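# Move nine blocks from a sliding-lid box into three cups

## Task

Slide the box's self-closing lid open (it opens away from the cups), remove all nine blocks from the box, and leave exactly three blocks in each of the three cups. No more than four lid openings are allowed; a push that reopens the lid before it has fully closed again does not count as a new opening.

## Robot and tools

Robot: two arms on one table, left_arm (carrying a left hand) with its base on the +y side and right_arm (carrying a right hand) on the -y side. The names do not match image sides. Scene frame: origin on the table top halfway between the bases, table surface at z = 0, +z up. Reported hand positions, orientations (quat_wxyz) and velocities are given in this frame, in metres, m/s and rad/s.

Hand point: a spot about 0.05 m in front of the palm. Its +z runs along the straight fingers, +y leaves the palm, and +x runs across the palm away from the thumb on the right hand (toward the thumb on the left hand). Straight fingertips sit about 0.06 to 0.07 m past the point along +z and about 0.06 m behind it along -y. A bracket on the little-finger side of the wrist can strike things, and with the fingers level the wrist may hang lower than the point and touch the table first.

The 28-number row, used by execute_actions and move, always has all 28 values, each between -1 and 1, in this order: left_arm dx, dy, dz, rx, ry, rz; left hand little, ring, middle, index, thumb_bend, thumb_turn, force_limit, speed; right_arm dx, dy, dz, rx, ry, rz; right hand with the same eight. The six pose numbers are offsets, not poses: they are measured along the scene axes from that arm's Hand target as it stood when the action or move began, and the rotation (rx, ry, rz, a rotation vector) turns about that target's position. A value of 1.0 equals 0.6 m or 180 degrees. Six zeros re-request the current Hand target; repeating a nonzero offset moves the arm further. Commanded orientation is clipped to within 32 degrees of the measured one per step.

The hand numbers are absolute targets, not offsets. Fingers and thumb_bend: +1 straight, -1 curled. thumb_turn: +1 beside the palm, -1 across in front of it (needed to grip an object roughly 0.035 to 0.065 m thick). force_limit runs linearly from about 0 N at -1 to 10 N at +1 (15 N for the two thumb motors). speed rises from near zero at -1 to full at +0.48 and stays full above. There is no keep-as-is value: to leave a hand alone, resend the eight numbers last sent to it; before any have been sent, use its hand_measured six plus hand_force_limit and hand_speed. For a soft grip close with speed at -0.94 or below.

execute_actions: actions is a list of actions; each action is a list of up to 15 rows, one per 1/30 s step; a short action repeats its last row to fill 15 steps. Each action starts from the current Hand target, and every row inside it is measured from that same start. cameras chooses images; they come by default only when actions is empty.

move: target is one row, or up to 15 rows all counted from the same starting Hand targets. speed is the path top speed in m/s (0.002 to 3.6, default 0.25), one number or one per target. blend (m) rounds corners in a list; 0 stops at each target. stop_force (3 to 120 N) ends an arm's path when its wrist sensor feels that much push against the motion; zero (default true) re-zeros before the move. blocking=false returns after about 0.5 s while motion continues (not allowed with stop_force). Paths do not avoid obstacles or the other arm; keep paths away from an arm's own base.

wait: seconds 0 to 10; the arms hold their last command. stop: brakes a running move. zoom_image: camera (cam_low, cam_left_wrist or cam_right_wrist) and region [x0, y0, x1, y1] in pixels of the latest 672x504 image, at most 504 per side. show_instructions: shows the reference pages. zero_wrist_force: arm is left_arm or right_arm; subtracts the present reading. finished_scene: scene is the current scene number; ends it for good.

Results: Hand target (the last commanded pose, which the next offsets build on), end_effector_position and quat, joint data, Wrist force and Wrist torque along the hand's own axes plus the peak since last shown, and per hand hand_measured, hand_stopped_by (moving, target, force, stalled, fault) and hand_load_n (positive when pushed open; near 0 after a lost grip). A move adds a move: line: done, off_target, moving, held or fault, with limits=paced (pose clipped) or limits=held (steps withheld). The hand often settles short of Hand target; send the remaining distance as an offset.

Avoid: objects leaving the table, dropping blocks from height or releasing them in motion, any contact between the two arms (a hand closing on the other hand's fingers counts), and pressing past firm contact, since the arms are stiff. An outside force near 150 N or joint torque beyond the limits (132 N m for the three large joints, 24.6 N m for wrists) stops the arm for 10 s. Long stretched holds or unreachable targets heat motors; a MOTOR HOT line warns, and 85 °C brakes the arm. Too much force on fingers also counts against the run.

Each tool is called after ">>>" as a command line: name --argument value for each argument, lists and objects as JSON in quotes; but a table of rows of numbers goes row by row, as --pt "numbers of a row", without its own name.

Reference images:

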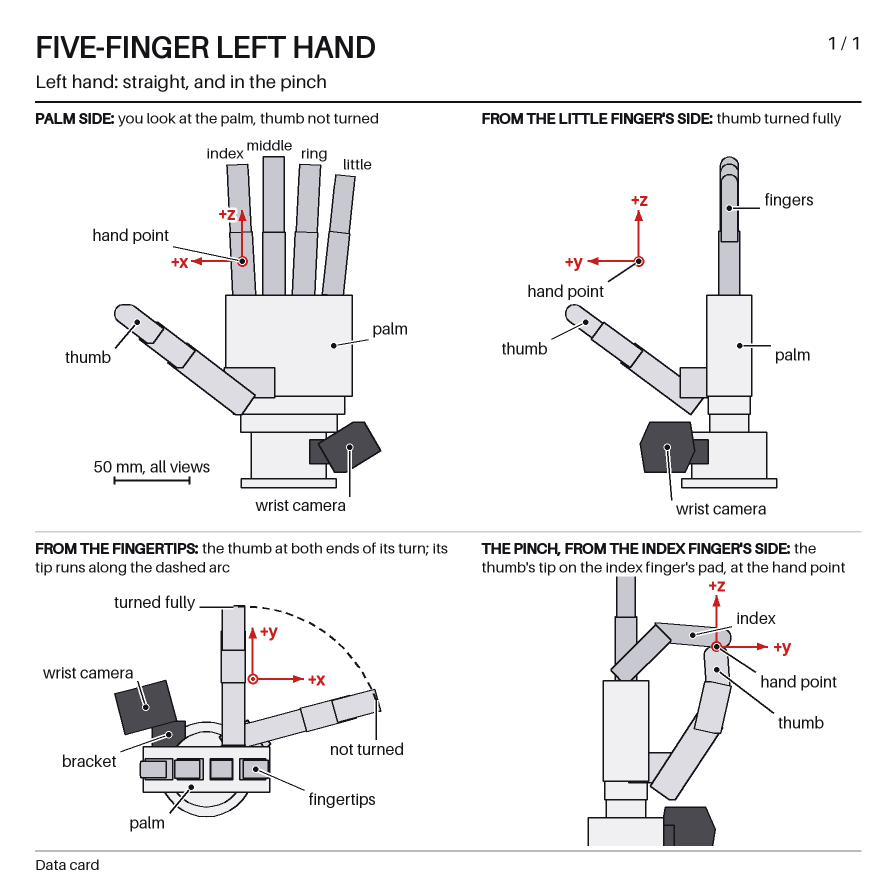

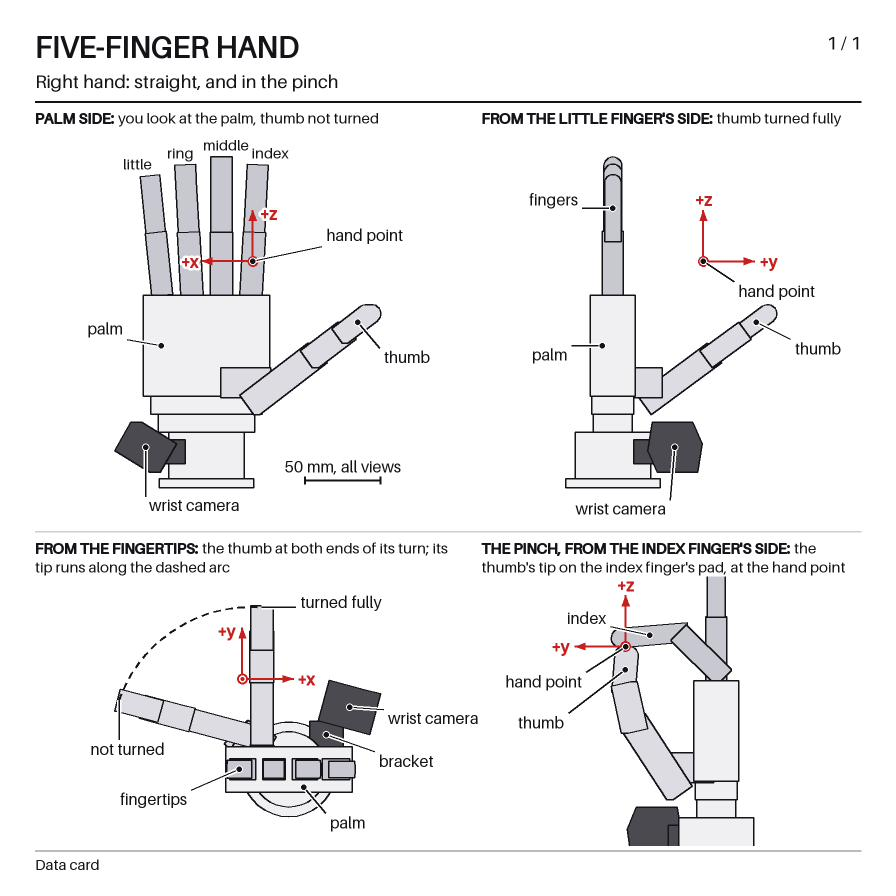

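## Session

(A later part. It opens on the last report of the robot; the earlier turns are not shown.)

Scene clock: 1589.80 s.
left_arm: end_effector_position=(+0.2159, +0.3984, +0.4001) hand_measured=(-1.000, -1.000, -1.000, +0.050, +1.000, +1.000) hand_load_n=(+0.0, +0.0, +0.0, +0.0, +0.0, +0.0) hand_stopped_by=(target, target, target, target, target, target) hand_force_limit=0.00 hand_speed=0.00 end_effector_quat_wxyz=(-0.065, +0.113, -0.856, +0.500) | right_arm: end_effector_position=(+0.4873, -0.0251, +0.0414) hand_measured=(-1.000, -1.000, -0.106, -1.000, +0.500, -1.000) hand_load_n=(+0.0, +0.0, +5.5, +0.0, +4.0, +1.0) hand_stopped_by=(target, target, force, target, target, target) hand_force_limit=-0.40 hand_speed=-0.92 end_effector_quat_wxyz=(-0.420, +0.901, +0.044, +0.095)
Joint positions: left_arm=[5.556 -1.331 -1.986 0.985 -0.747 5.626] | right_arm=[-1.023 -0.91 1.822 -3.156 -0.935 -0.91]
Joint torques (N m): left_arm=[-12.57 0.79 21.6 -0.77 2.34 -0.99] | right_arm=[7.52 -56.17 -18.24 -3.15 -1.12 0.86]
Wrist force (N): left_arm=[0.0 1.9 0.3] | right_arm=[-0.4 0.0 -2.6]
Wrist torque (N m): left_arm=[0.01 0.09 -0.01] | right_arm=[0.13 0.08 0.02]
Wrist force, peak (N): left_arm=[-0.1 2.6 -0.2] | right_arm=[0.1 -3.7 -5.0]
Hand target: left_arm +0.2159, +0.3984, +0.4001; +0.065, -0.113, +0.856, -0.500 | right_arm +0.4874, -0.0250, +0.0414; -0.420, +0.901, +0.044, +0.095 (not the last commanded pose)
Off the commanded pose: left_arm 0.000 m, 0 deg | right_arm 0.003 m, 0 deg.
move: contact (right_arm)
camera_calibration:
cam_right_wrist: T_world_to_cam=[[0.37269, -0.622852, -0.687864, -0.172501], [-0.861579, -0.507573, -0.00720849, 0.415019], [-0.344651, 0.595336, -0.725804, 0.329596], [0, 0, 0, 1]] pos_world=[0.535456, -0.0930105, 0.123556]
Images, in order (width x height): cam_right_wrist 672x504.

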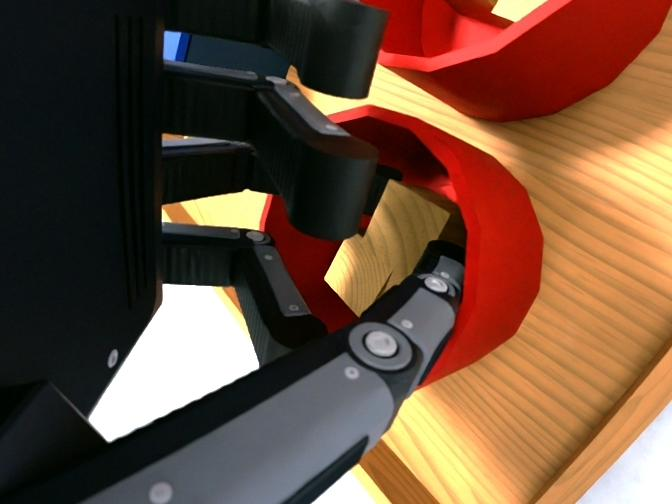

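>>> move --target '[0,0,0,0,0,0,-1,-1,-1,0.05,1,1,0,0, 0,0,0.0015,0,0,0,-1,-1,-0.35,-1,0.5,-1,-0.4,-0.92]' --speed 0.02

>>> move --target '[0,0,0,0,0,0,-1,-1,-1,0.05,1,1,0,0, 0,0,0,0,0,0,-1,-1,-0.04,-1,0.5,-1,-0.4,-0.85]' --speed 0.02 --cameras '["cam_right_wrist"]'

>>> zoom_image --camera "cam_right_wrist" --region '[300, 100, 620, 420]'

Scene clock: 1593.70 s.
left_arm: end_effector_position=(+0.2159, +0.3984, +0.4001) hand_measured=(-1.000, -1.000, -1.000, +0.050, +1.000, +1.000) hand_load_n=(+0.0, +0.0, +0.0, +0.0, +0.0, +0.0) hand_stopped_by=(target, target, target, target, target, target) hand_force_limit=0.00 hand_speed=0.00 end_effector_quat_wxyz=(-0.065, +0.113, -0.856, +0.500) | right_arm: end_effector_position=(+0.4874, -0.0250, +0.0424) hand_measured=(-1.000, -1.000, -0.106, -1.000, +0.500, -1.000) hand_load_n=(+0.0, +0.0, +5.5, +0.0, +4.0, +1.5) hand_stopped_by=(target, target, force, target, target, target) hand_force_limit=-0.40 hand_speed=-0.92 end_effector_quat_wxyz=(-0.420, +0.901, +0.044, +0.095)
Joint positions: left_arm=[5.556 -1.331 -1.986 0.985 -0.747 5.626] | right_arm=[-1.023 -0.912 1.821 -3.154 -0.935 -0.91]
Joint torques (N m): left_arm=[-12.71 0.69 21.76 -0.85 2.38 -0.97] | right_arm=[6.98 -55.1 -24.47 -1.56 -0.95 0.88]
Wrist force (N): left_arm=[-0.3 2.0 0.0] | right_arm=[-0.8 1.4 -1.3]
Wrist torque (N m): left_arm=[0.05 0.11 -0.03] | right_arm=[0.18 0.10 0.04]
Wrist force, peak (N): left_arm=[-0.4 2.4 0.1] | right_arm=[-0.4 -0.2 -2.8]
Hand target: left_arm +0.2159, +0.3984, +0.4001; +0.065, -0.113, +0.856, -0.500 | right_arm +0.4874, -0.0250, +0.0423; -0.420, +0.901, +0.044, +0.095
Off the commanded pose: left_arm 0.000 m, 0 deg | right_arm 0.000 m, 0 deg.
move: done

Scene clock: 1594.20 s.
left_arm: end_effector_position=(+0.2159, +0.3984, +0.4001) hand_measured=(-1.000, -1.000, -1.000, +0.050, +1.000, +1.000) hand_load_n=(+0.0, +0.0, +0.5, +0.0, -0.5, -0.5) hand_stopped_by=(target, target, target, target, target, target) hand_force_limit=0.00 hand_speed=0.00 end_effector_quat_wxyz=(-0.065, +0.113, -0.856, +0.500) | right_arm: end_effector_position=(+0.4874, -0.0250, +0.0424) hand_measured=(-1.000, -1.000, -0.040, -1.000, +0.500, -1.000) hand_load_n=(+0.0, +0.0, -2.0, +0.5, -2.0, -0.5) hand_stopped_by=(target, target, target, target, target, target) hand_force_limit=-0.40 hand_speed=-0.85 end_effector_quat_wxyz=(-0.420, +0.901, +0.044, +0.095)
Joint positions: left_arm=[5.556 -1.331 -1.986 0.985 -0.747 5.626] | right_arm=[-1.023 -0.912 1.821 -3.154 -0.935 -0.91]
Joint torques (N m): left_arm=[-12.48 0.34 21.87 -0.81 2.34 -1.06] | right_arm=[7.52 -49.76 -23.33 -3.05 -0.84 0.87]
Wrist force (N): left_arm=[0.0 2.1 0.2] | right_arm=[-0.5 0.5 -2.1]
Wrist torque (N m): left_arm=[0.06 0.08 -0.01] | right_arm=[0.16 0.09 0.03]
Wrist force, peak (N): left_arm=[-0.1 2.6 0.1] | right_arm=[-0.6 0.4 -2.4]
Hand target: left_arm +0.2159, +0.3984, +0.4001; +0.065, -0.113, +0.856, -0.500 | right_arm +0.4874, -0.0250, +0.0423; -0.420, +0.901, +0.044, +0.095
Off the commanded pose: left_arm 0.000 m, 0 deg | right_arm 0.000 m, 0 deg.
move: done
camera_calibration:
cam_right_wrist: T_world_to_cam=[[0.37275, -0.622817, -0.687864, -0.171911], [-0.861553, -0.507616, -0.00725756, 0.415014], [-0.34465, 0.595336, -0.725804, 0.330248], [0, 0, 0, 1]] pos_world=[0.535456, -0.0930102, 0.124456]
Images, in order (width x height): cam_right_wrist 672x504.

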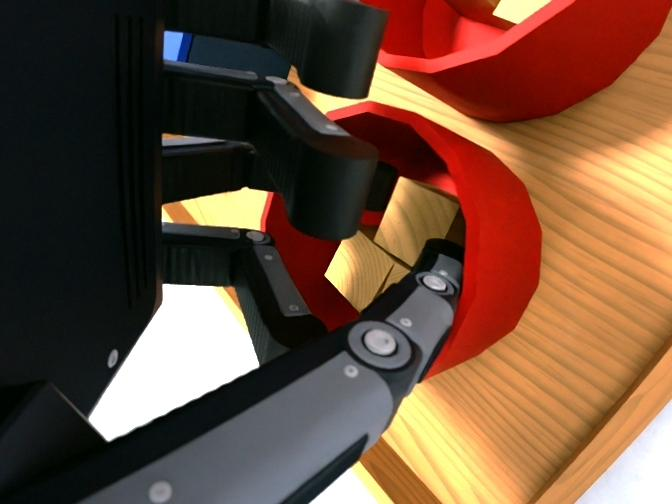

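Scaled by 1.575.

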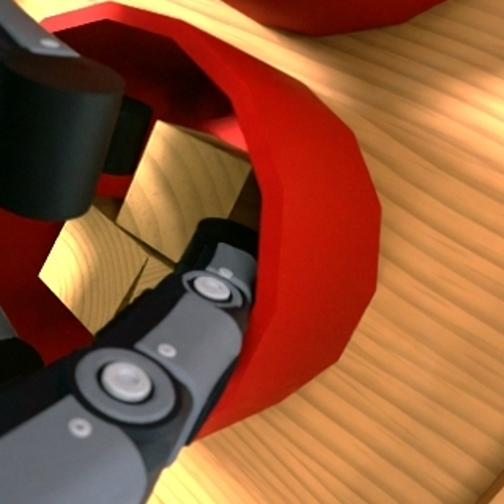

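>>> move --target '[0,0,0,0,0,0,-1,-1,-1,0.05,1,1,0,0, 0,0,0,0,0,0,-1,-1,-0.075,-1,0.5,-1,-0.4,-0.85]' --speed 0.02

>>> move --target '[0,0,0,0,0,0,-1,-1,-1,0.05,1,1,0,0, 0,0,0.13,0,0,0,-1,-1,-0.075,-1,0.5,-1,-0.4,-0.85]' --speed 0.05 --cameras '["cam_right_wrist"]'

Scene clock: 1597.90 s.
left_arm: end_effector_position=(+0.2159, +0.3984, +0.4001) hand_measured=(-1.000, -1.000, -1.000, +0.050, +1.000, +1.000) hand_load_n=(+0.0, +0.0, +0.0, +0.5, +0.0, +0.0) hand_stopped_by=(target, target, target, target, target, target) hand_force_limit=0.00 hand_speed=0.00 end_effector_quat_wxyz=(-0.065, +0.113, -0.856, +0.500) | right_arm: end_effector_position=(+0.4874, -0.0250, +0.0423) hand_measured=(-1.000, -1.000, -0.074, -1.000, +0.500, -1.000) hand_load_n=(+0.0, +0.0, +0.0, +0.0, +0.0, +0.0) hand_stopped_by=(target, target, target, target, target, target) hand_force_limit=-0.40 hand_speed=-0.85 end_effector_quat_wxyz=(-0.420, +0.901, +0.044, +0.095)
Joint positions: left_arm=[5.556 -1.331 -1.986 0.985 -0.747 5.626] | right_arm=[-1.023 -0.912 1.821 -3.154 -0.935 -0.91]
Joint torques (N m): left_arm=[-12.72 0.82 21.58 -0.91 2.36 -1.04] | right_arm=[6.87 -35.41 -19.65 -3.96 -0.98 1]
Wrist force (N): left_arm=[-0.3 1.8 0.4] | right_arm=[-0.5 1.4 -1.1]
Wrist torque (N m): left_arm=[0.00 0.13 -0.02] | right_arm=[0.21 0.05 0.07]
Wrist force, peak (N): left_arm=[-0.7 2.4 0.0] | right_arm=[-0.8 0.3 -2.4]
Hand target: left_arm +0.2159, +0.3984, +0.4001; +0.065, -0.113, +0.856, -0.500 | right_arm +0.4874, -0.0250, +0.0423; -0.420, +0.901, +0.044, +0.095
Off the commanded pose: left_arm 0.000 m, 0 deg | right_arm 0.000 m, 0 deg.
move: done

Scene clock: 1599.77 s.
left_arm: end_effector_position=(+0.2159, +0.3984, +0.4001) hand_measured=(-1.000, -1.000, -1.000, +0.050, +1.000, +1.000) hand_load_n=(+0.0, +0.0, +0.0, +0.0, +0.0, -0.5) hand_stopped_by=(target, target, target, target, target, target) hand_force_limit=0.00 hand_speed=0.00 end_effector_quat_wxyz=(-0.065, +0.113, -0.856, +0.500) | right_arm: end_effector_position=(+0.4874, -0.0250, +0.1206) hand_measured=(-1.000, -1.000, -0.074, -1.000, +0.500, -1.000) hand_load_n=(+0.0, +0.0, +0.0, +0.0, +0.0, +0.0) hand_stopped_by=(target, target, target, target, target, target) hand_force_limit=-0.40 hand_speed=-0.85 end_effector_quat_wxyz=(-0.420, +0.901, +0.044, +0.095)
Joint positions: left_arm=[5.556 -1.331 -1.986 0.985 -0.747 5.626] | right_arm=[-1.023 -1.051 1.79 -2.984 -0.935 -0.91]
Joint torques (N m): left_arm=[-13.11 0.19 22.15 -0.86 2.43 -1.01] | right_arm=[6.88 -31.68 -6.71 -3.95 -1.25 -0.64]
Wrist force (N): left_arm=[-0.1 2.0 -0.1] | right_arm=[-1.1 1.5 -1.4]
Wrist torque (N m): left_arm=[0.05 0.07 -0.01] | right_arm=[0.22 0.16 0.01]
Wrist force, peak (N): left_arm=[-0.6 2.4 0.2] | right_arm=[-1.3 1.3 -1.7]
Hand target: left_arm +0.2159, +0.3984, +0.4001; +0.065, -0.113, +0.856, -0.500 | right_arm +0.4874, -0.0250, +0.1203; -0.420, +0.901, +0.044, +0.095
Off the commanded pose: left_arm 0.000 m, 0 deg | right_arm 0.000 m, 0 deg.
move: done
camera_calibration:
cam_right_wrist: T_world_to_cam=[[0.372958, -0.622629, -0.687921, -0.118107], [-0.861577, -0.507569, -0.00771153, 0.415829], [-0.344366, 0.595573, -0.725745, 0.386912], [0, 0, 0, 1]] pos_world=[0.535557, -0.0929099, 0.202758]
Images, in order (width x height): cam_right_wrist 672x504.

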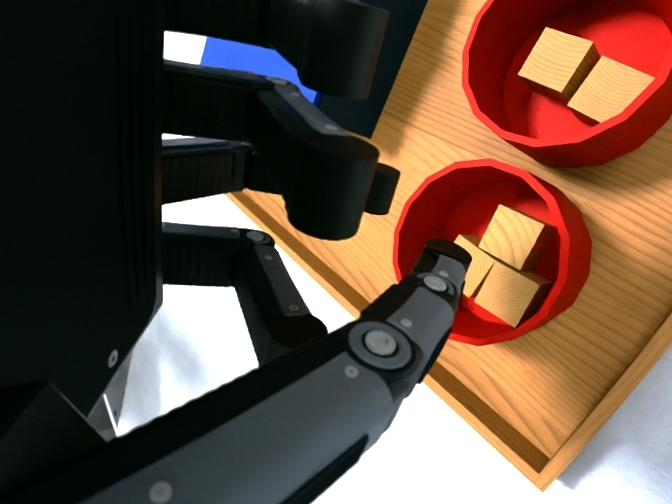

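>>> zoom_image --camera "cam_right_wrist" --region '[450, 0, 672, 180]'

Scaled by 2.270.

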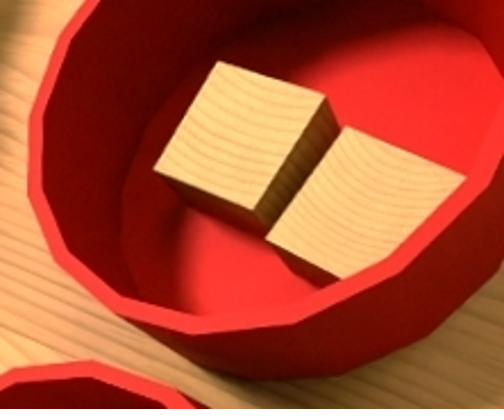

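>>> move --target '[0,0,0,0,0,0,-1,-1,-1,0.05,1,1,0,0, 0.1557,0.051,-0.02,0,0,0,-1,-1,-0.3,-1,0.5,-1,-0.6,-0.85]' --speed 0.15 --cameras '["cam_right_wrist"]'

>>> zoom_image --camera "cam_right_wrist" --region '[340, 100, 660, 400]'

Scene clock: 1619.97 s.
left_arm: end_effector_position=(+0.2159, +0.3984, +0.4001) hand_measured=(-1.000, -1.000, -1.000, +0.050, +1.000, +1.000) hand_load_n=(+0.0, +0.0, +0.0, +0.0, +0.0, -0.5) hand_stopped_by=(target, target, target, target, target, target) hand_force_limit=0.00 hand_speed=0.00 end_effector_quat_wxyz=(-0.065, +0.113, -0.856, +0.500) | right_arm: end_effector_position=(+0.5808, +0.0055, +0.1083) hand_measured=(-1.000, -1.000, -0.300, -1.000, +0.500, -1.000) hand_load_n=(-0.5, +0.0, +0.0, +0.0, +0.0, +0.0) hand_stopped_by=(target, target, target, target, target, target) hand_force_limit=-0.60 hand_speed=-0.85 end_effector_quat_wxyz=(-0.420, +0.901, +0.044, +0.095)
Joint positions: left_arm=[5.556 -1.331 -1.986 0.985 -0.747 5.626] | right_arm=[-1.054 -0.868 1.496 -2.854 -0.916 -0.94]
Joint torques (N m): left_arm=[-12.67 1.1 21.9 -0.81 2.37 -1.04] | right_arm=[7.35 -53.61 -24.92 -3.18 -1.46 0.99]
Wrist force (N): left_arm=[-0.2 2.2 0.2] | right_arm=[-1.2 1.6 -1.0]
Wrist torque (N m): left_arm=[0.06 0.11 -0.04] | right_arm=[0.18 0.16 0.08]
Wrist force, peak (N): left_arm=[-0.3 2.5 -0.2] | right_arm=[-2.4 0.9 -2.1]
Hand target: left_arm +0.2159, +0.3984, +0.4001; +0.065, -0.113, +0.856, -0.500 | right_arm +0.5808, +0.0056, +0.1083; -0.420, +0.901, +0.044, +0.095
Off the commanded pose: left_arm 0.000 m, 0 deg | right_arm 0.000 m, 0 deg.
move: done
camera_calibration:
cam_right_wrist: T_world_to_cam=[[0.372634, -0.622829, -0.687915, -0.142187], [-0.861592, -0.50755, -0.00718335, 0.511509], [-0.344677, 0.59538, -0.725755, 0.392135], [0, 0, 0, 1]] pos_world=[0.628856, -0.0624105, 0.190456]
Images, in order (width x height): cam_right_wrist 672x504.

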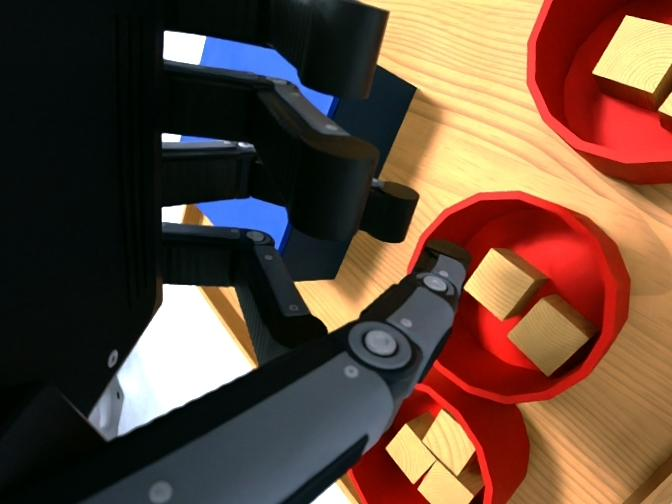

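Scaled by 1.575.

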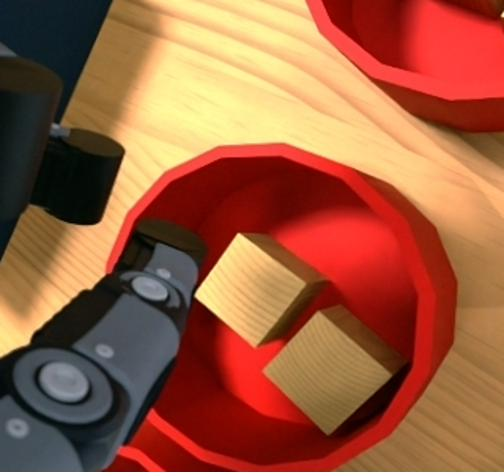

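>>> move --target '[0,0,0,0,0,0,-1,-1,-1,0.05,1,1,0,0, 0,0,-0.055,0,0,0,-1,-1,-0.5,-1,0.5,-1,-0.6,-0.88]' --speed 0.1 --cameras '["cam_right_wrist"]'

>>> zoom_image --camera "cam_right_wrist" --region '[300, 100, 620, 400]'

Scene clock: 1626.40 s.
left_arm: end_effector_position=(+0.2159, +0.3984, +0.4001) hand_measured=(-1.000, -1.000, -1.000, +0.050, +1.000, +1.000) hand_load_n=(+0.0, +0.0, +0.0, +0.0, +0.0, -0.5) hand_stopped_by=(target, target, target, target, target, target) hand_force_limit=0.00 hand_speed=0.00 end_effector_quat_wxyz=(-0.065, +0.113, -0.856, +0.500) | right_arm: end_effector_position=(+0.5807, +0.0055, +0.0752) hand_measured=(-1.000, -1.000, -0.500, -1.000, +0.500, -1.000) hand_load_n=(+0.0, +0.0, +0.0, +0.0, +0.0, +0.0) hand_stopped_by=(target, target, target, target, target, target) hand_force_limit=-0.60 hand_speed=-0.88 end_effector_quat_wxyz=(-0.420, +0.901, +0.044, +0.095)
Joint positions: left_arm=[5.556 -1.331 -1.986 0.985 -0.747 5.626] | right_arm=[-1.053 -0.82 1.511 -2.917 -0.916 -0.94]
Joint torques (N m): left_arm=[-13.1 0.9 21.61 -0.91 2.39 -1.09] | right_arm=[5.74 -63.21 -27.18 -1.89 -1.08 0.98]
Wrist force (N): left_arm=[-0.1 2.3 -0.1] | right_arm=[-0.6 1.7 -1.4]
Wrist torque (N m): left_arm=[0.10 0.08 -0.02] | right_arm=[0.22 0.08 0.11]
Wrist force, peak (N): left_arm=[-0.5 2.6 0.0] | right_arm=[-1.0 2.5 -1.1]
Hand target: left_arm +0.2159, +0.3984, +0.4001; +0.065, -0.113, +0.856, -0.500 | right_arm +0.5808, +0.0056, +0.0753; -0.420, +0.901, +0.044, +0.095
Off the commanded pose: left_arm 0.000 m, 0 deg | right_arm 0.000 m, 0 deg.
move: done
camera_calibration:
cam_right_wrist: T_world_to_cam=[[0.372629, -0.622879, -0.687874, -0.164963], [-0.861526, -0.507665, -0.00700024, 0.511194], [-0.344849, 0.59523, -0.725797, 0.368217], [0, 0, 0, 1]] pos_world=[0.628856, -0.0624101, 0.157355]
Images, in order (width x height): cam_right_wrist 672x504.

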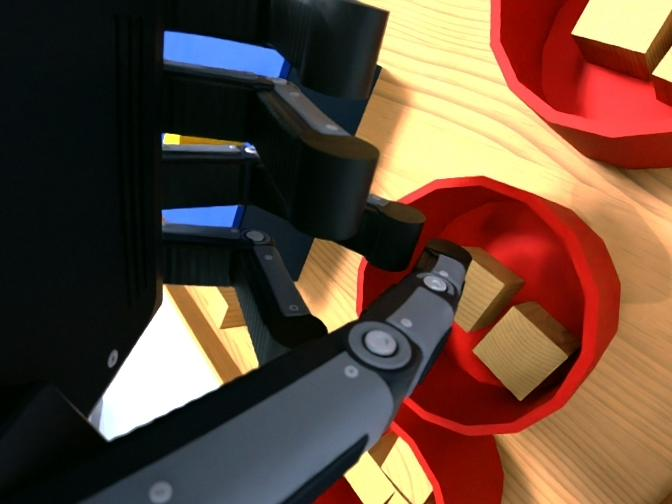

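Scaled by 1.575.

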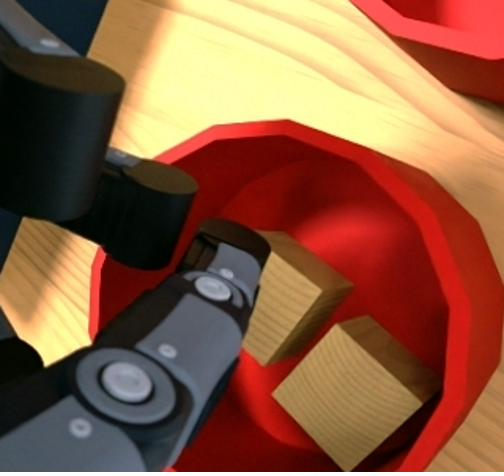

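>>> move --target '[0,0,0,0,0,0,-1,-1,-1,0.05,1,1,0,0, 0,0,0,0,0,0,-1,-1,-0.9,-1,0.5,-1,-0.7,-0.9]' --speed 0.1 --cameras '["cam_right_wrist"]'

Scene clock: 1631.53 s.
left_arm: end_effector_position=(+0.2159, +0.3984, +0.4001) hand_measured=(-1.000, -1.000, -1.000, +0.050, +1.000, +1.000) hand_load_n=(+0.0, +0.0, +0.5, +0.0, +0.0, -0.5) hand_stopped_by=(target, target, target, target, target, target) hand_force_limit=0.00 hand_speed=0.00 end_effector_quat_wxyz=(-0.065, +0.113, -0.856, +0.500) | right_arm: end_effector_position=(+0.5808, +0.0056, +0.0753) hand_measured=(-1.000, -1.000, -0.638, -1.000, +0.500, -1.000) hand_load_n=(+0.0, -0.5, +2.0, +0.0, +0.5, +0.0) hand_stopped_by=(target, target, force, target, target, target) hand_force_limit=-0.70 hand_speed=-0.90 end_effector_quat_wxyz=(-0.420, +0.901, +0.044, +0.095)
Joint positions: left_arm=[5.556 -1.331 -1.986 0.985 -0.747 5.626] | right_arm=[-1.053 -0.82 1.511 -2.917 -0.916 -0.94]
Joint torques (N m): left_arm=[-12.52 0.28 21.77 -0.9 2.41 -1.08] | right_arm=[4.51 -63.02 -26.85 -4.18 -1.32 1.17]
Wrist force (N): left_arm=[0.3 2.1 0.2] | right_arm=[-0.7 1.5 -1.4]
Wrist torque (N m): left_arm=[0.06 0.03 0.01] | right_arm=[0.20 0.09 0.10]
Wrist force, peak (N): left_arm=[-0.2 2.4 0.1] | right_arm=[-1.0 2.0 -1.6]
Hand target: left_arm +0.2159, +0.3984, +0.4001; +0.065, -0.113, +0.856, -0.500 | right_arm +0.5808, +0.0056, +0.0753; -0.420, +0.901, +0.044, +0.095
Off the commanded pose: left_arm 0.000 m, 0 deg | right_arm 0.000 m, 0 deg.
move: done
camera_calibration:
cam_right_wrist: T_world_to_cam=[[0.37275, -0.622817, -0.687864, -0.165005], [-0.861553, -0.507616, -0.00725756, 0.511341], [-0.34465, 0.595336, -0.725804, 0.368207], [0, 0, 0, 1]] pos_world=[0.628956, -0.0624102, 0.157456]
Images, in order (width x height): cam_right_wrist 672x504.

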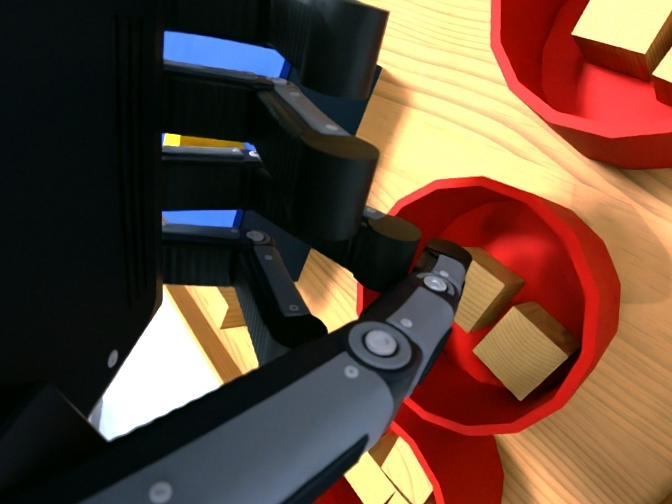

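>>> move --target '[0,0,0,0,0,0,-1,-1,-1,0.05,1,1,0,0, 0,-0.01,0.025,0,0,0,-1,-1,0.0,-1,1,1,-0.4,0]' --speed 0.1 --cameras '["cam_right_wrist"]'

Scene clock: 1643.47 s.
left_arm: end_effector_position=(+0.2159, +0.3984, +0.4001) hand_measured=(-1.000, -1.000, -1.000, +0.050, +1.000, +1.000) hand_load_n=(+0.0, +0.0, +0.0, +0.0, +0.0, -0.5) hand_stopped_by=(target, target, target, target, target, target) hand_force_limit=0.00 hand_speed=0.00 end_effector_quat_wxyz=(-0.065, +0.113, -0.856, +0.500) | right_arm: end_effector_position=(+0.5808, -0.0005, +0.0903) hand_measured=(-1.000, -1.000, +0.000, -1.000, +1.000, +1.000) hand_load_n=(+0.0, +0.0, +0.0, +0.0, +0.0, -0.5) hand_stopped_by=(target, target, target, target, target, target) hand_force_limit=-0.40 hand_speed=0.00 end_effector_quat_wxyz=(-0.420, +0.901, +0.044, +0.095)
Joint positions: left_arm=[5.556 -1.331 -1.986 0.985 -0.747 5.626] | right_arm=[-1.061 -0.85 1.519 -2.89 -0.911 -0.948]
Joint torques (N m): left_arm=[-13.52 0.58 21.76 -0.93 2.43 -1.03] | right_arm=[7.47 -39.68 -26.76 -3.96 -1.19 0.72]
Wrist force (N): left_arm=[-0.2 2.0 0.2] | right_arm=[-0.9 1.7 -1.4]
Wrist torque (N m): left_arm=[0.04 0.10 -0.03] | right_arm=[0.22 0.15 0.08]
Wrist force, peak (N): left_arm=[-0.1 2.6 0.2] | right_arm=[-1.0 2.1 -1.3]
Hand target: left_arm +0.2159, +0.3984, +0.4001; +0.065, -0.113, +0.856, -0.500 | right_arm +0.5808, -0.0004, +0.0903; -0.420, +0.901, +0.044, +0.095
Off the commanded pose: left_arm 0.000 m, 0 deg | right_arm 0.000 m, 0 deg.
move: done
camera_calibration:
cam_right_wrist: T_world_to_cam=[[0.37275, -0.622817, -0.687864, -0.158424], [-0.861553, -0.507616, -0.00725756, 0.508405], [-0.34465, 0.595336, -0.725804, 0.382666], [0, 0, 0, 1]] pos_world=[0.628956, -0.0684102, 0.172456]
Images, in order (width x height): cam_right_wrist 672x504.

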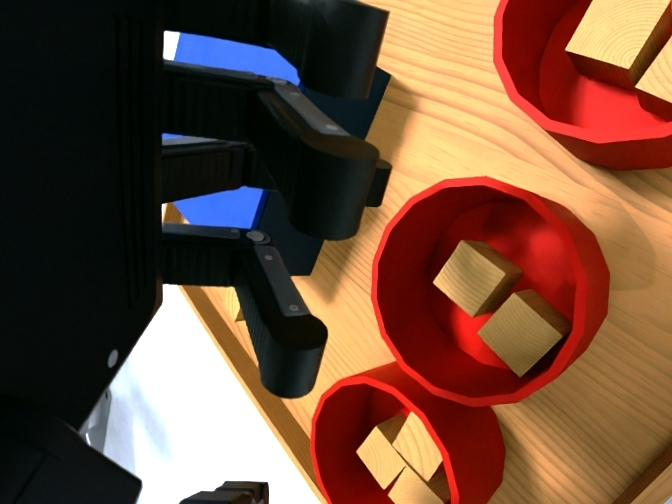

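>>> move --target '[0,0,0,0,0,0,-1,-1,-1,0.05,1,1,0,0, -0.005,-0.037,-0.04,0,0,0,-1,-1,0.0,-1,1,1,-0.4,0]' --speed 0.1 --cameras '["cam_right_wrist"]'

>>> zoom_image --camera "cam_right_wrist" --region '[260, 80, 580, 400]'

Scene clock: 1652.83 s.
left_arm: end_effector_position=(+0.2159, +0.3984, +0.4001) hand_measured=(-1.000, -1.000, -1.000, +0.050, +1.000, +1.000) hand_load_n=(+0.0, +0.0, +0.0, +0.0, +0.0, +0.0) hand_stopped_by=(target, target, target, target, target, target) hand_force_limit=0.00 hand_speed=0.00 end_effector_quat_wxyz=(-0.065, +0.113, -0.856, +0.500) | right_arm: end_effector_position=(+0.5778, -0.0227, +0.0662) hand_measured=(-1.000, -1.000, +0.000, -1.000, +1.000, +1.000) hand_load_n=(+0.0, +0.0, +0.0, +0.0, +0.0, +0.0) hand_stopped_by=(target, target, target, target, target, target) hand_force_limit=-0.40 hand_speed=0.00 end_effector_quat_wxyz=(-0.420, +0.901, +0.044, +0.095)
Joint positions: left_arm=[5.556 -1.331 -1.986 0.985 -0.747 5.626] | right_arm=[-1.089 -0.847 1.589 -2.946 -0.894 -0.977]
Joint torques (N m): left_arm=[-12.87 0.7 21.79 -0.83 2.39 -1.05] | right_arm=[6.89 -50.69 -26.07 -1.46 -1.27 1.05]
Wrist force (N): left_arm=[-0.4 2.2 0.4] | right_arm=[-1.1 1.7 -1.6]
Wrist torque (N m): left_arm=[0.05 0.13 -0.03] | right_arm=[0.23 0.18 -0.01]
Wrist force, peak (N): left_arm=[-0.3 2.4 0.2] | right_arm=[-1.1 2.9 -1.6]
Hand target: left_arm +0.2159, +0.3984, +0.4001; +0.065, -0.113, +0.856, -0.500 | right_arm +0.5778, -0.0226, +0.0663; -0.420, +0.901, +0.044, +0.095
Off the commanded pose: left_arm 0.000 m, 0 deg | right_arm 0.000 m, 0 deg.
move: done
camera_calibration:
cam_right_wrist: T_world_to_cam=[[0.372643, -0.622765, -0.687968, -0.187623], [-0.861518, -0.507677, -0.00708633, 0.494323], [-0.344853, 0.595338, -0.725706, 0.377468], [0, 0, 0, 1]] pos_world=[0.625956, -0.0906098, 0.148355]
Images, in order (width x height): cam_right_wrist 672x504.

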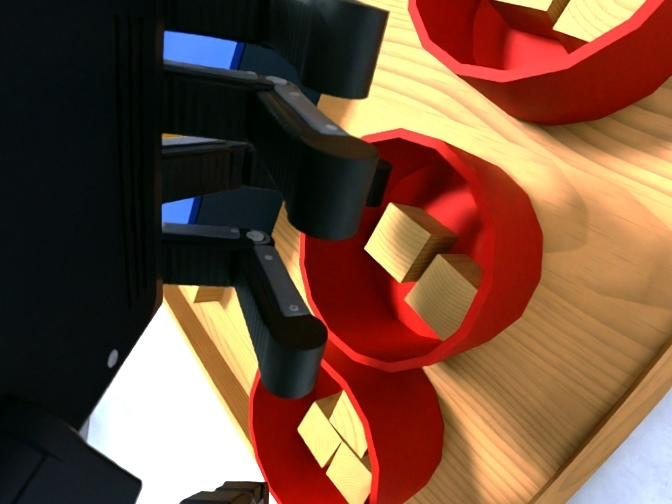

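Scaled by 1.575.

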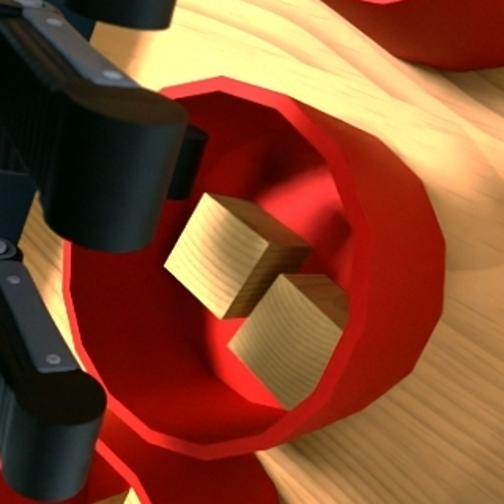

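>>> move --target '[0,0,0,0,0,0,-1,-1,-1,0.05,1,1,0,0, 0,-0.0067,0,0,0,0,-1,-1,0.0,-1,1,1,-0.4,0]' --speed 0.1

>>> move --target '[0,0,0,0,0,0,-1,-1,-1,0.05,1,1,0,0, 0,0,-0.046,0,0,0,-1,-1,0.0,-1,1,1,-0.4,0]' --speed 0.015 --stop_force 3 --cameras '["cam_right_wrist"]'

>>> zoom_image --camera "cam_right_wrist" --region '[260, 80, 580, 400]'

Scene clock: 1659.23 s.
left_arm: end_effector_position=(+0.2159, +0.3984, +0.4001) hand_measured=(-1.000, -1.000, -1.000, +0.050, +1.000, +1.000) hand_load_n=(+0.0, +0.0, +0.0, +0.0, +0.0, -0.5) hand_stopped_by=(target, target, target, target, target, target) hand_force_limit=0.00 hand_speed=0.00 end_effector_quat_wxyz=(-0.065, +0.113, -0.856, +0.500) | right_arm: end_effector_position=(+0.5778, -0.0267, +0.0663) hand_measured=(-1.000, -1.000, +0.000, -1.000, +1.000, +1.000) hand_load_n=(+0.0, +0.0, +0.0, +0.0, +0.0, +0.0) hand_stopped_by=(target, target, target, target, target, target) hand_force_limit=-0.40 hand_speed=0.00 end_effector_quat_wxyz=(-0.420, +0.901, +0.044, +0.095)
Joint positions: left_arm=[5.556 -1.331 -1.986 0.985 -0.747 5.626] | right_arm=[-1.095 -0.853 1.599 -2.946 -0.891 -0.982]
Joint torques (N m): left_arm=[-13.08 0.78 22.34 -0.86 2.33 -1.08] | right_arm=[-2.34 -55.77 -14.01 -4.33 1.8 -0.38]
Wrist force (N): left_arm=[-0.2 2.2 0.4] | right_arm=[-1.2 1.9 -1.5]
Wrist torque (N m): left_arm=[0.05 0.12 -0.03] | right_arm=[0.24 0.20 0.08]
Wrist force, peak (N): left_arm=[-0.4 2.5 0.4] | right_arm=[-1.1 2.2 -1.7]
Hand target: left_arm +0.2159, +0.3984, +0.4001; +0.065, -0.113, +0.856, -0.500 | right_arm +0.5778, -0.0267, +0.0663; -0.420, +0.901, +0.044, +0.095
Off the commanded pose: left_arm 0.000 m, 0 deg | right_arm 0.000 m, 0 deg.
move: done

Scene clock: 1662.17 s.
left_arm: end_effector_position=(+0.2159, +0.3984, +0.4001) hand_measured=(-1.000, -1.000, -1.000, +0.050, +1.000, +1.000) hand_load_n=(+0.0, +0.0, +0.0, +0.0, +0.0, +0.0) hand_stopped_by=(target, target, target, target, target, target) hand_force_limit=0.00 hand_speed=0.00 end_effector_quat_wxyz=(-0.065, +0.113, -0.856, +0.500) | right_arm: end_effector_position=(+0.5778, -0.0267, +0.0387) hand_measured=(-1.000, -1.000, +0.000, -1.000, +1.000, +1.000) hand_load_n=(+0.0, +0.0, +0.0, +0.0, +0.0, -0.5) hand_stopped_by=(target, target, target, target, target, target) hand_force_limit=-0.40 hand_speed=0.00 end_effector_quat_wxyz=(-0.420, +0.901, +0.044, +0.095)
Joint positions: left_arm=[5.556 -1.331 -1.986 0.985 -0.747 5.626] | right_arm=[-1.095 -0.807 1.605 -2.998 -0.891 -0.982]
Joint torques (N m): left_arm=[-12.93 0.69 22.11 -0.85 2.47 -1.06] | right_arm=[5.88 -62.38 -13.56 -1.34 -1 0.58]
Wrist force (N): left_arm=[-0.2 1.7 0.2] | right_arm=[-0.8 2.0 -1.2]
Wrist torque (N m): left_arm=[0.00 0.10 0.00] | right_arm=[0.23 0.13 0.11]
Wrist force, peak (N): left_arm=[-0.1 2.6 0.0] | right_arm=[-0.9 2.2 -1.4]
Hand target: left_arm +0.2159, +0.3984, +0.4001; +0.065, -0.113, +0.856, -0.500 | right_arm +0.5778, -0.0267, +0.0387; -0.420, +0.901, +0.044, +0.095
Off the commanded pose: left_arm 0.000 m, 0 deg | right_arm 0.000 m, 0 deg.
move: done
camera_calibration:
cam_right_wrist: T_world_to_cam=[[0.37275, -0.622817, -0.687864, -0.209117], [-0.861553, -0.507616, -0.00725756, 0.492146], [-0.34465, 0.595336, -0.725804, 0.359779], [0, 0, 0, 1]] pos_world=[0.625956, -0.0946102, 0.120856]
Images, in order (width x height): cam_right_wrist 672x504.

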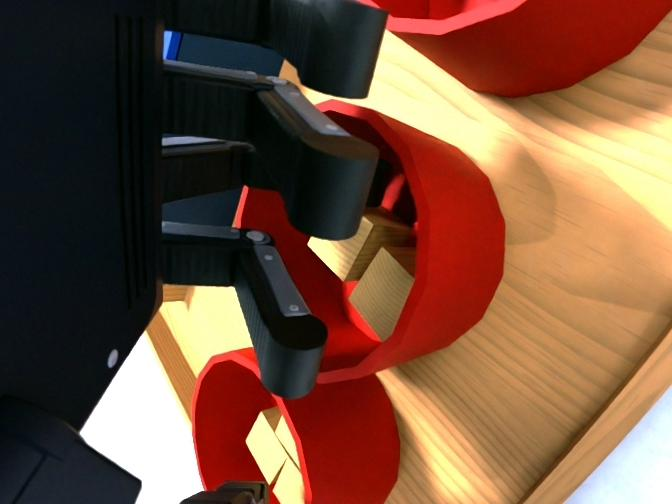

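Scaled by 1.575.

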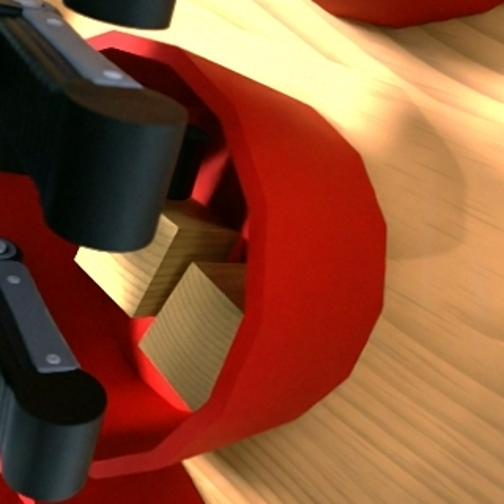

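>>> move --target '[0,0,0,0,0,0,-1,-1,-1,0.05,1,1,0,0, -0.0195,0,0,0,0,0,-1,-1,0.0,-1,1,1,-0.4,0]' --speed 0.02 --cameras '["cam_right_wrist"]'

>>> move --pt "0 0 0 0 0 0 -1 -1 -1 0.05 1 1 0 0 0.006 0 0 0 0 0 -1 -1 0.0 -1 1 1 -0.4 0" --pt "0 0 0 0 0 0 -1 -1 -1 0.05 1 1 0 0 0.006 0 0.12 0 0 0 -1 -1 0.0 -1 1 1 -0.4 0" --speed '[0.02,0.08]' --cameras '["cam_right_wrist"]'

>>> zoom_image --camera "cam_right_wrist" --region '[300, 100, 620, 420]'

Scene clock: 1666.27 s.
left_arm: end_effector_position=(+0.2159, +0.3984, +0.4001) hand_measured=(-1.000, -1.000, -1.000, +0.050, +1.000, +1.000) hand_load_n=(+0.0, +0.0, +0.0, +0.0, +0.0, -0.5) hand_stopped_by=(target, target, target, target, target, target) hand_force_limit=0.00 hand_speed=0.00 end_effector_quat_wxyz=(-0.065, +0.113, -0.856, +0.500) | right_arm: end_effector_position=(+0.5659, -0.0266, +0.0388) hand_measured=(-1.000, -1.000, +0.000, -1.000, +1.000, +1.000) hand_load_n=(+0.0, +0.0, +0.0, +0.0, +0.0, +0.0) hand_stopped_by=(target, target, target, target, target, target) hand_force_limit=-0.40 hand_speed=0.00 end_effector_quat_wxyz=(-0.420, +0.901, +0.044, +0.095)
Joint positions: left_arm=[5.556 -1.331 -1.986 0.985 -0.747 5.626] | right_arm=[-1.087 -0.822 1.636 -3.02 -0.896 -0.974]
Joint torques (N m): left_arm=[-12.43 0.85 21.7 -0.79 2.4 -1.07] | right_arm=[-3.89 -43.81 -25.06 -1.28 -0.21 -0.46]
Wrist force (N): left_arm=[0.1 1.9 0.0] | right_arm=[-1.0 1.7 -1.3]
Wrist torque (N m): left_arm=[0.02 0.06 0.00] | right_arm=[0.20 0.16 -0.09]
Wrist force, peak (N): left_arm=[0.0 2.5 0.3] | right_arm=[-0.7 2.2 -1.7]
Hand target: left_arm +0.2159, +0.3984, +0.4001; +0.065, -0.113, +0.856, -0.500 | right_arm +0.5661, -0.0267, +0.0387; -0.420, +0.901, +0.044, +0.095
Off the commanded pose: left_arm 0.000 m, 0 deg | right_arm 0.000 m, 0 deg.
move: done
camera_calibration:
cam_right_wrist: T_world_to_cam=[[0.37281, -0.622782, -0.687863, -0.204647], [-0.861527, -0.507659, -0.00730663, 0.481881], [-0.344649, 0.595337, -0.725804, 0.355749], [0, 0, 0, 1]] pos_world=[0.614056, -0.0946099, 0.120956]
Images, in order (width x height): cam_right_wrist 672x504.

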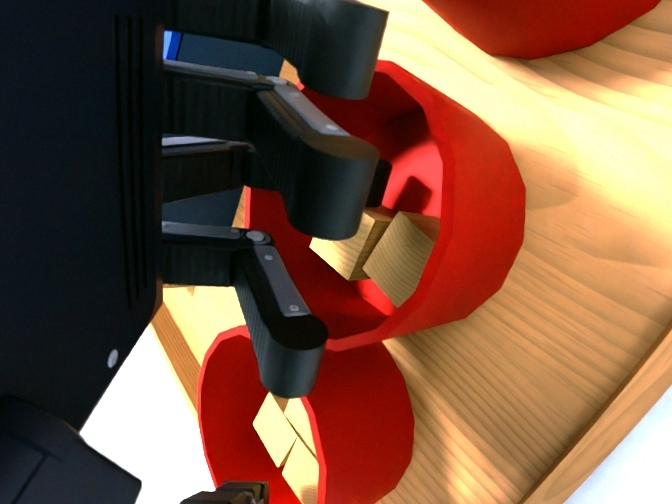

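Scene clock: 1668.03 s.
left_arm: end_effector_position=(+0.2159, +0.3984, +0.4001) hand_measured=(-1.000, -1.000, -1.000, +0.050, +1.000, +1.000) hand_load_n=(+0.0, +0.0, +0.0, +0.0, +0.0, -0.5) hand_stopped_by=(target, target, target, target, target, target) hand_force_limit=0.00 hand_speed=0.00 end_effector_quat_wxyz=(-0.065, +0.113, -0.856, +0.500) | right_arm: end_effector_position=(+0.5698, -0.0266, +0.1110) hand_measured=(-1.000, -1.000, +0.000, -1.000, +1.000, +1.000) hand_load_n=(+0.0, +0.0, -0.5, +0.5, -0.5, +0.0) hand_stopped_by=(target, target, target, target, target, target) hand_force_limit=-0.40 hand_speed=0.00 end_effector_quat_wxyz=(-0.420, +0.901, +0.044, +0.095)
Joint positions: left_arm=[5.556 -1.331 -1.986 0.985 -0.747 5.626] | right_arm=[-1.089 -0.932 1.6 -2.872 -0.894 -0.977]
Joint torques (N m): left_arm=[-12.88 0.97 21.45 -0.82 2.47 -1.08] | right_arm=[4.91 -37.18 -6.66 -4.39 -1.08 -1.02]
Wrist force (N): left_arm=[-0.5 2.1 0.0] | right_arm=[-0.9 1.7 -1.4]
Wrist torque (N m): left_arm=[0.07 0.15 -0.04] | right_arm=[0.21 0.15 0.07]
Wrist force, peak (N): left_arm=[0.0 2.6 -0.1] | right_arm=[-0.7 2.7 -1.0]
Hand target: left_arm +0.2159, +0.3984, +0.4001; +0.065, -0.113, +0.856, -0.500 | right_arm +0.5697, -0.0267, +0.1107; -0.420, +0.901, +0.044, +0.095
Off the commanded pose: left_arm 0.000 m, 0 deg | right_arm 0.000 m, 0 deg.
move: done
camera_calibration:
cam_right_wrist: T_world_to_cam=[[0.372969, -0.622643, -0.687903, -0.156482], [-0.861529, -0.507652, -0.00761383, 0.485793], [-0.344474, 0.595488, -0.725763, 0.409229], [0, 0, 0, 1]] pos_world=[0.617857, -0.0945096, 0.193057]
Images, in order (width x height): cam_right_wrist 672x504.

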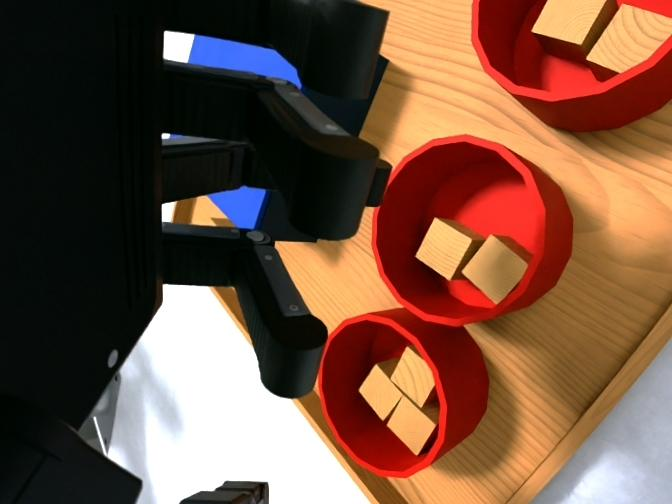

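Scaled by 1.575.

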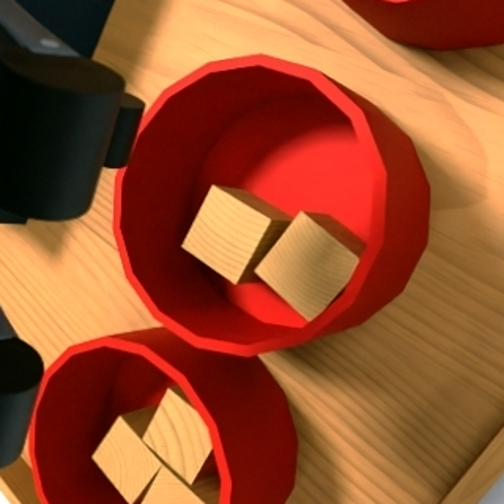

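>>> move --target '[0,0,0,0,0,0,-1,-1,-1,0.05,1,1,0,0, 0.16,0.02,0.0,0,0,0,-1,-1,0.0,-1,1,1,-0.4,0]' --speed 0.15 --cameras '["cam_right_wrist"]'

>>> zoom_image --camera "cam_right_wrist" --region '[352, 50, 672, 370]'

Scene clock: 1671.70 s.
left_arm: end_effector_position=(+0.2159, +0.3984, +0.4001) hand_measured=(-1.000, -1.000, -1.000, +0.050, +1.000, +1.000) hand_load_n=(+0.0, +0.0, +0.0, +0.0, +0.0, +0.0) hand_stopped_by=(target, target, target, target, target, target) hand_force_limit=0.00 hand_speed=0.00 end_effector_quat_wxyz=(-0.065, +0.113, -0.856, +0.500) | right_arm: end_effector_position=(+0.6657, -0.0147, +0.1106) hand_measured=(-1.000, -1.000, +0.000, -1.000, +1.000, +1.000) hand_load_n=(+0.0, +0.0, +0.0, +0.0, +0.0, +0.0) hand_stopped_by=(target, target, target, target, target, target) hand_force_limit=-0.40 hand_speed=0.00 end_effector_quat_wxyz=(-0.420, +0.901, +0.044, +0.095)
Joint positions: left_arm=[5.556 -1.331 -1.986 0.985 -0.747 5.626] | right_arm=[-1.133 -0.769 1.289 -2.695 -0.869 -1.023]
Joint torques (N m): left_arm=[-12.89 0.88 21.9 -0.88 2.48 -1.02] | right_arm=[7.49 -60.55 -26.65 -2.8 -1.22 1.16]
Wrist force (N): left_arm=[-0.3 2.2 0.0] | right_arm=[-1.1 1.7 -1.4]
Wrist torque (N m): left_arm=[0.08 0.11 -0.04] | right_arm=[0.21 0.18 0.02]
Wrist force, peak (N): left_arm=[-0.3 2.5 0.2] | right_arm=[-2.1 1.7 -2.0]
Hand target: left_arm +0.2159, +0.3984, +0.4001; +0.065, -0.113, +0.856, -0.500 | right_arm +0.6657, -0.0147, +0.1107; -0.420, +0.901, +0.044, +0.095
Off the commanded pose: left_arm 0.000 m, 0 deg | right_arm 0.000 m, 0 deg.
move: done
camera_calibration:
cam_right_wrist: T_world_to_cam=[[0.372634, -0.622829, -0.687915, -0.184822], [-0.861592, -0.50755, -0.00718335, 0.574422], [-0.344677, 0.59538, -0.725755, 0.435094], [0, 0, 0, 1]] pos_world=[0.713756, -0.0826105, 0.192756]
Images, in order (width x height): cam_right_wrist 672x504.

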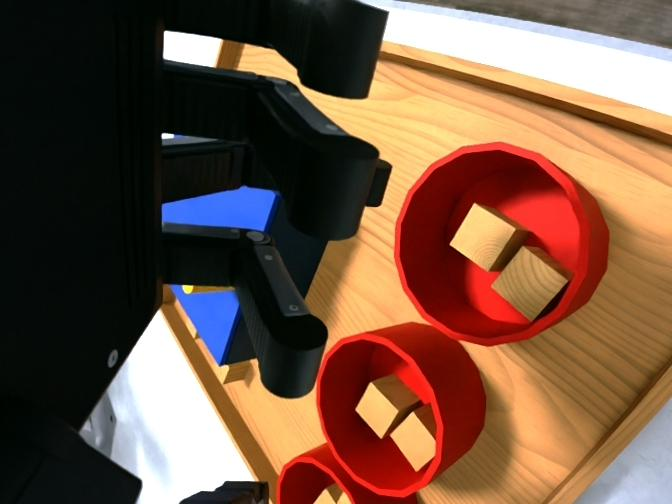

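Scaled by 1.575.

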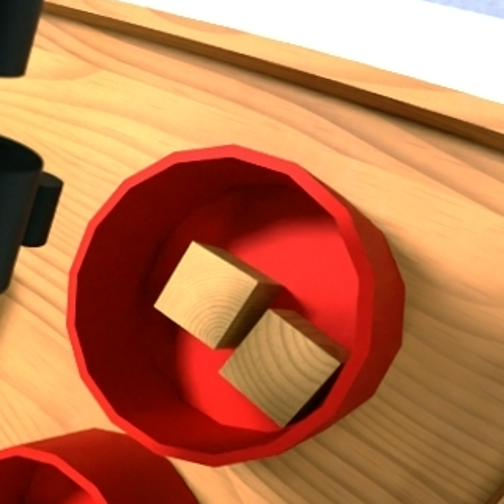

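>>> move --target '[0,0,0,0,0,0,-1,-1,-1,0.05,1,1,0,0, 0.0255,-0.0255,-0.0745,0,0,0,-1,-1,0.0,-1,1,1,-0.4,0]' --speed 0.1 --cameras '["cam_right_wrist"]'

>>> move --target '[0,0,0,0,0,0,-1,-1,-1,0.05,1,1,0,0, 0,0,-0.046,0,0,0,-1,-1,0.0,-1,1,1,-0.4,0]' --speed 0.015 --stop_force 3 --cameras '["cam_right_wrist"]'

Scene clock: 1684.83 s.
left_arm: end_effector_position=(+0.2159, +0.3984, +0.4001) hand_measured=(-1.000, -1.000, -1.000, +0.050, +1.000, +1.000) hand_load_n=(+0.0, +0.0, +0.0, +0.0, +0.0, +0.0) hand_stopped_by=(target, target, target, target, target, target) hand_force_limit=0.00 hand_speed=0.00 end_effector_quat_wxyz=(-0.065, +0.113, -0.856, +0.500) | right_arm: end_effector_position=(+0.6810, -0.0300, +0.0659) hand_measured=(-1.000, -1.000, +0.000, -1.000, +1.000, +1.000) hand_load_n=(+0.0, +0.0, +0.0, +0.0, +0.0, +0.0) hand_stopped_by=(target, target, target, target, target, target) hand_force_limit=-0.40 hand_speed=0.00 end_effector_quat_wxyz=(-0.420, +0.901, +0.044, +0.095)
Joint positions: left_arm=[5.556 -1.331 -1.986 0.985 -0.747 5.626] | right_arm=[-1.161 -0.706 1.297 -2.746 -0.853 -1.053]
Joint torques (N m): left_arm=[-13.1 0.13 21.4 -0.92 2.36 -1.12] | right_arm=[6.78 -68.31 -28.81 -1.56 -1.15 0.97]
Wrist force (N): left_arm=[0.0 2.0 0.3] | right_arm=[-0.8 1.7 -1.5]
Wrist torque (N m): left_arm=[0.03 0.07 0.00] | right_arm=[0.25 0.13 0.01]
Wrist force, peak (N): left_arm=[-0.6 2.4 0.2] | right_arm=[-0.4 2.8 -1.0]
Hand target: left_arm +0.2159, +0.3984, +0.4001; +0.065, -0.113, +0.856, -0.500 | right_arm +0.6810, -0.0300, +0.0660; -0.420, +0.901, +0.044, +0.095
Off the commanded pose: left_arm 0.000 m, 0 deg | right_arm 0.000 m, 0 deg.
move: done
camera_calibration:
cam_right_wrist: T_world_to_cam=[[0.372619, -0.622724, -0.688019, -0.230804], [-0.861518, -0.507677, -0.00708711, 0.579524], [-0.344878, 0.595382, -0.725658, 0.417201], [0, 0, 0, 1]] pos_world=[0.729156, -0.0979097, 0.148055]
Images, in order (width x height): cam_right_wrist 672x504.

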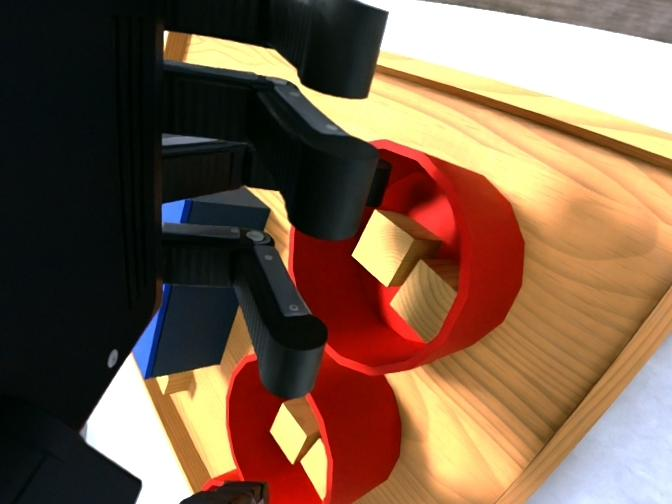

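Scene clock: 1687.80 s.
left_arm: end_effector_position=(+0.2159, +0.3984, +0.4001) hand_measured=(-1.000, -1.000, -1.000, +0.050, +1.000, +1.000) hand_load_n=(+0.0, +0.5, +0.5, +0.0, +0.0, +0.0) hand_stopped_by=(target, target, target, target, target, target) hand_force_limit=0.00 hand_speed=0.00 end_effector_quat_wxyz=(-0.065, +0.113, -0.856, +0.500) | right_arm: end_effector_position=(+0.6810, -0.0300, +0.0384) hand_measured=(-1.000, -1.000, +0.000, -1.000, +1.000, +1.000) hand_load_n=(+0.0, +0.0, +0.0, +0.0, +0.0, +0.0) hand_stopped_by=(target, target, target, target, target, target) hand_force_limit=-0.40 hand_speed=0.00 end_effector_quat_wxyz=(-0.420, +0.901, +0.044, +0.095)
Joint positions: left_arm=[5.556 -1.331 -1.986 0.985 -0.747 5.626] | right_arm=[-1.161 -0.667 1.304 -2.792 -0.854 -1.053]
Joint torques (N m): left_arm=[-13.25 0.55 21.88 -0.84 2.52 -1.11] | right_arm=[7.62 -69.99 -16.69 -1.29 -1.15 0.77]
Wrist force (N): left_arm=[-0.5 1.8 0.2] | right_arm=[-0.9 1.9 -1.5]
Wrist torque (N m): left_arm=[0.01 0.15 -0.03] | right_arm=[0.26 0.13 -0.01]
Wrist force, peak (N): left_arm=[-0.2 2.5 0.2] | right_arm=[-1.2 1.9 -1.8]
Hand target: left_arm +0.2159, +0.3984, +0.4001; +0.065, -0.113, +0.856, -0.500 | right_arm +0.6810, -0.0300, +0.0384; -0.420, +0.901, +0.044, +0.095
Off the commanded pose: left_arm 0.000 m, 0 deg | right_arm 0.000 m, 0 deg.
move: done
camera_calibration:
cam_right_wrist: T_world_to_cam=[[0.37275, -0.622817, -0.687864, -0.249847], [-0.861553, -0.507616, -0.00725756, 0.579381], [-0.34465, 0.595336, -0.725804, 0.397094], [0, 0, 0, 1]] pos_world=[0.729156, -0.0979102, 0.120556]
Images, in order (width x height): cam_right_wrist 672x504.

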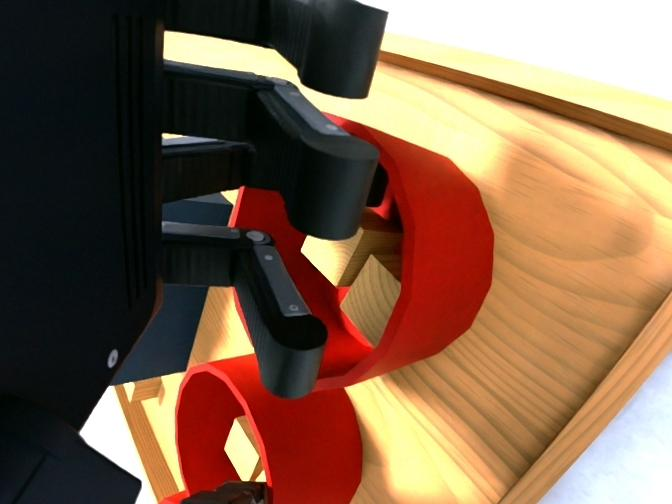

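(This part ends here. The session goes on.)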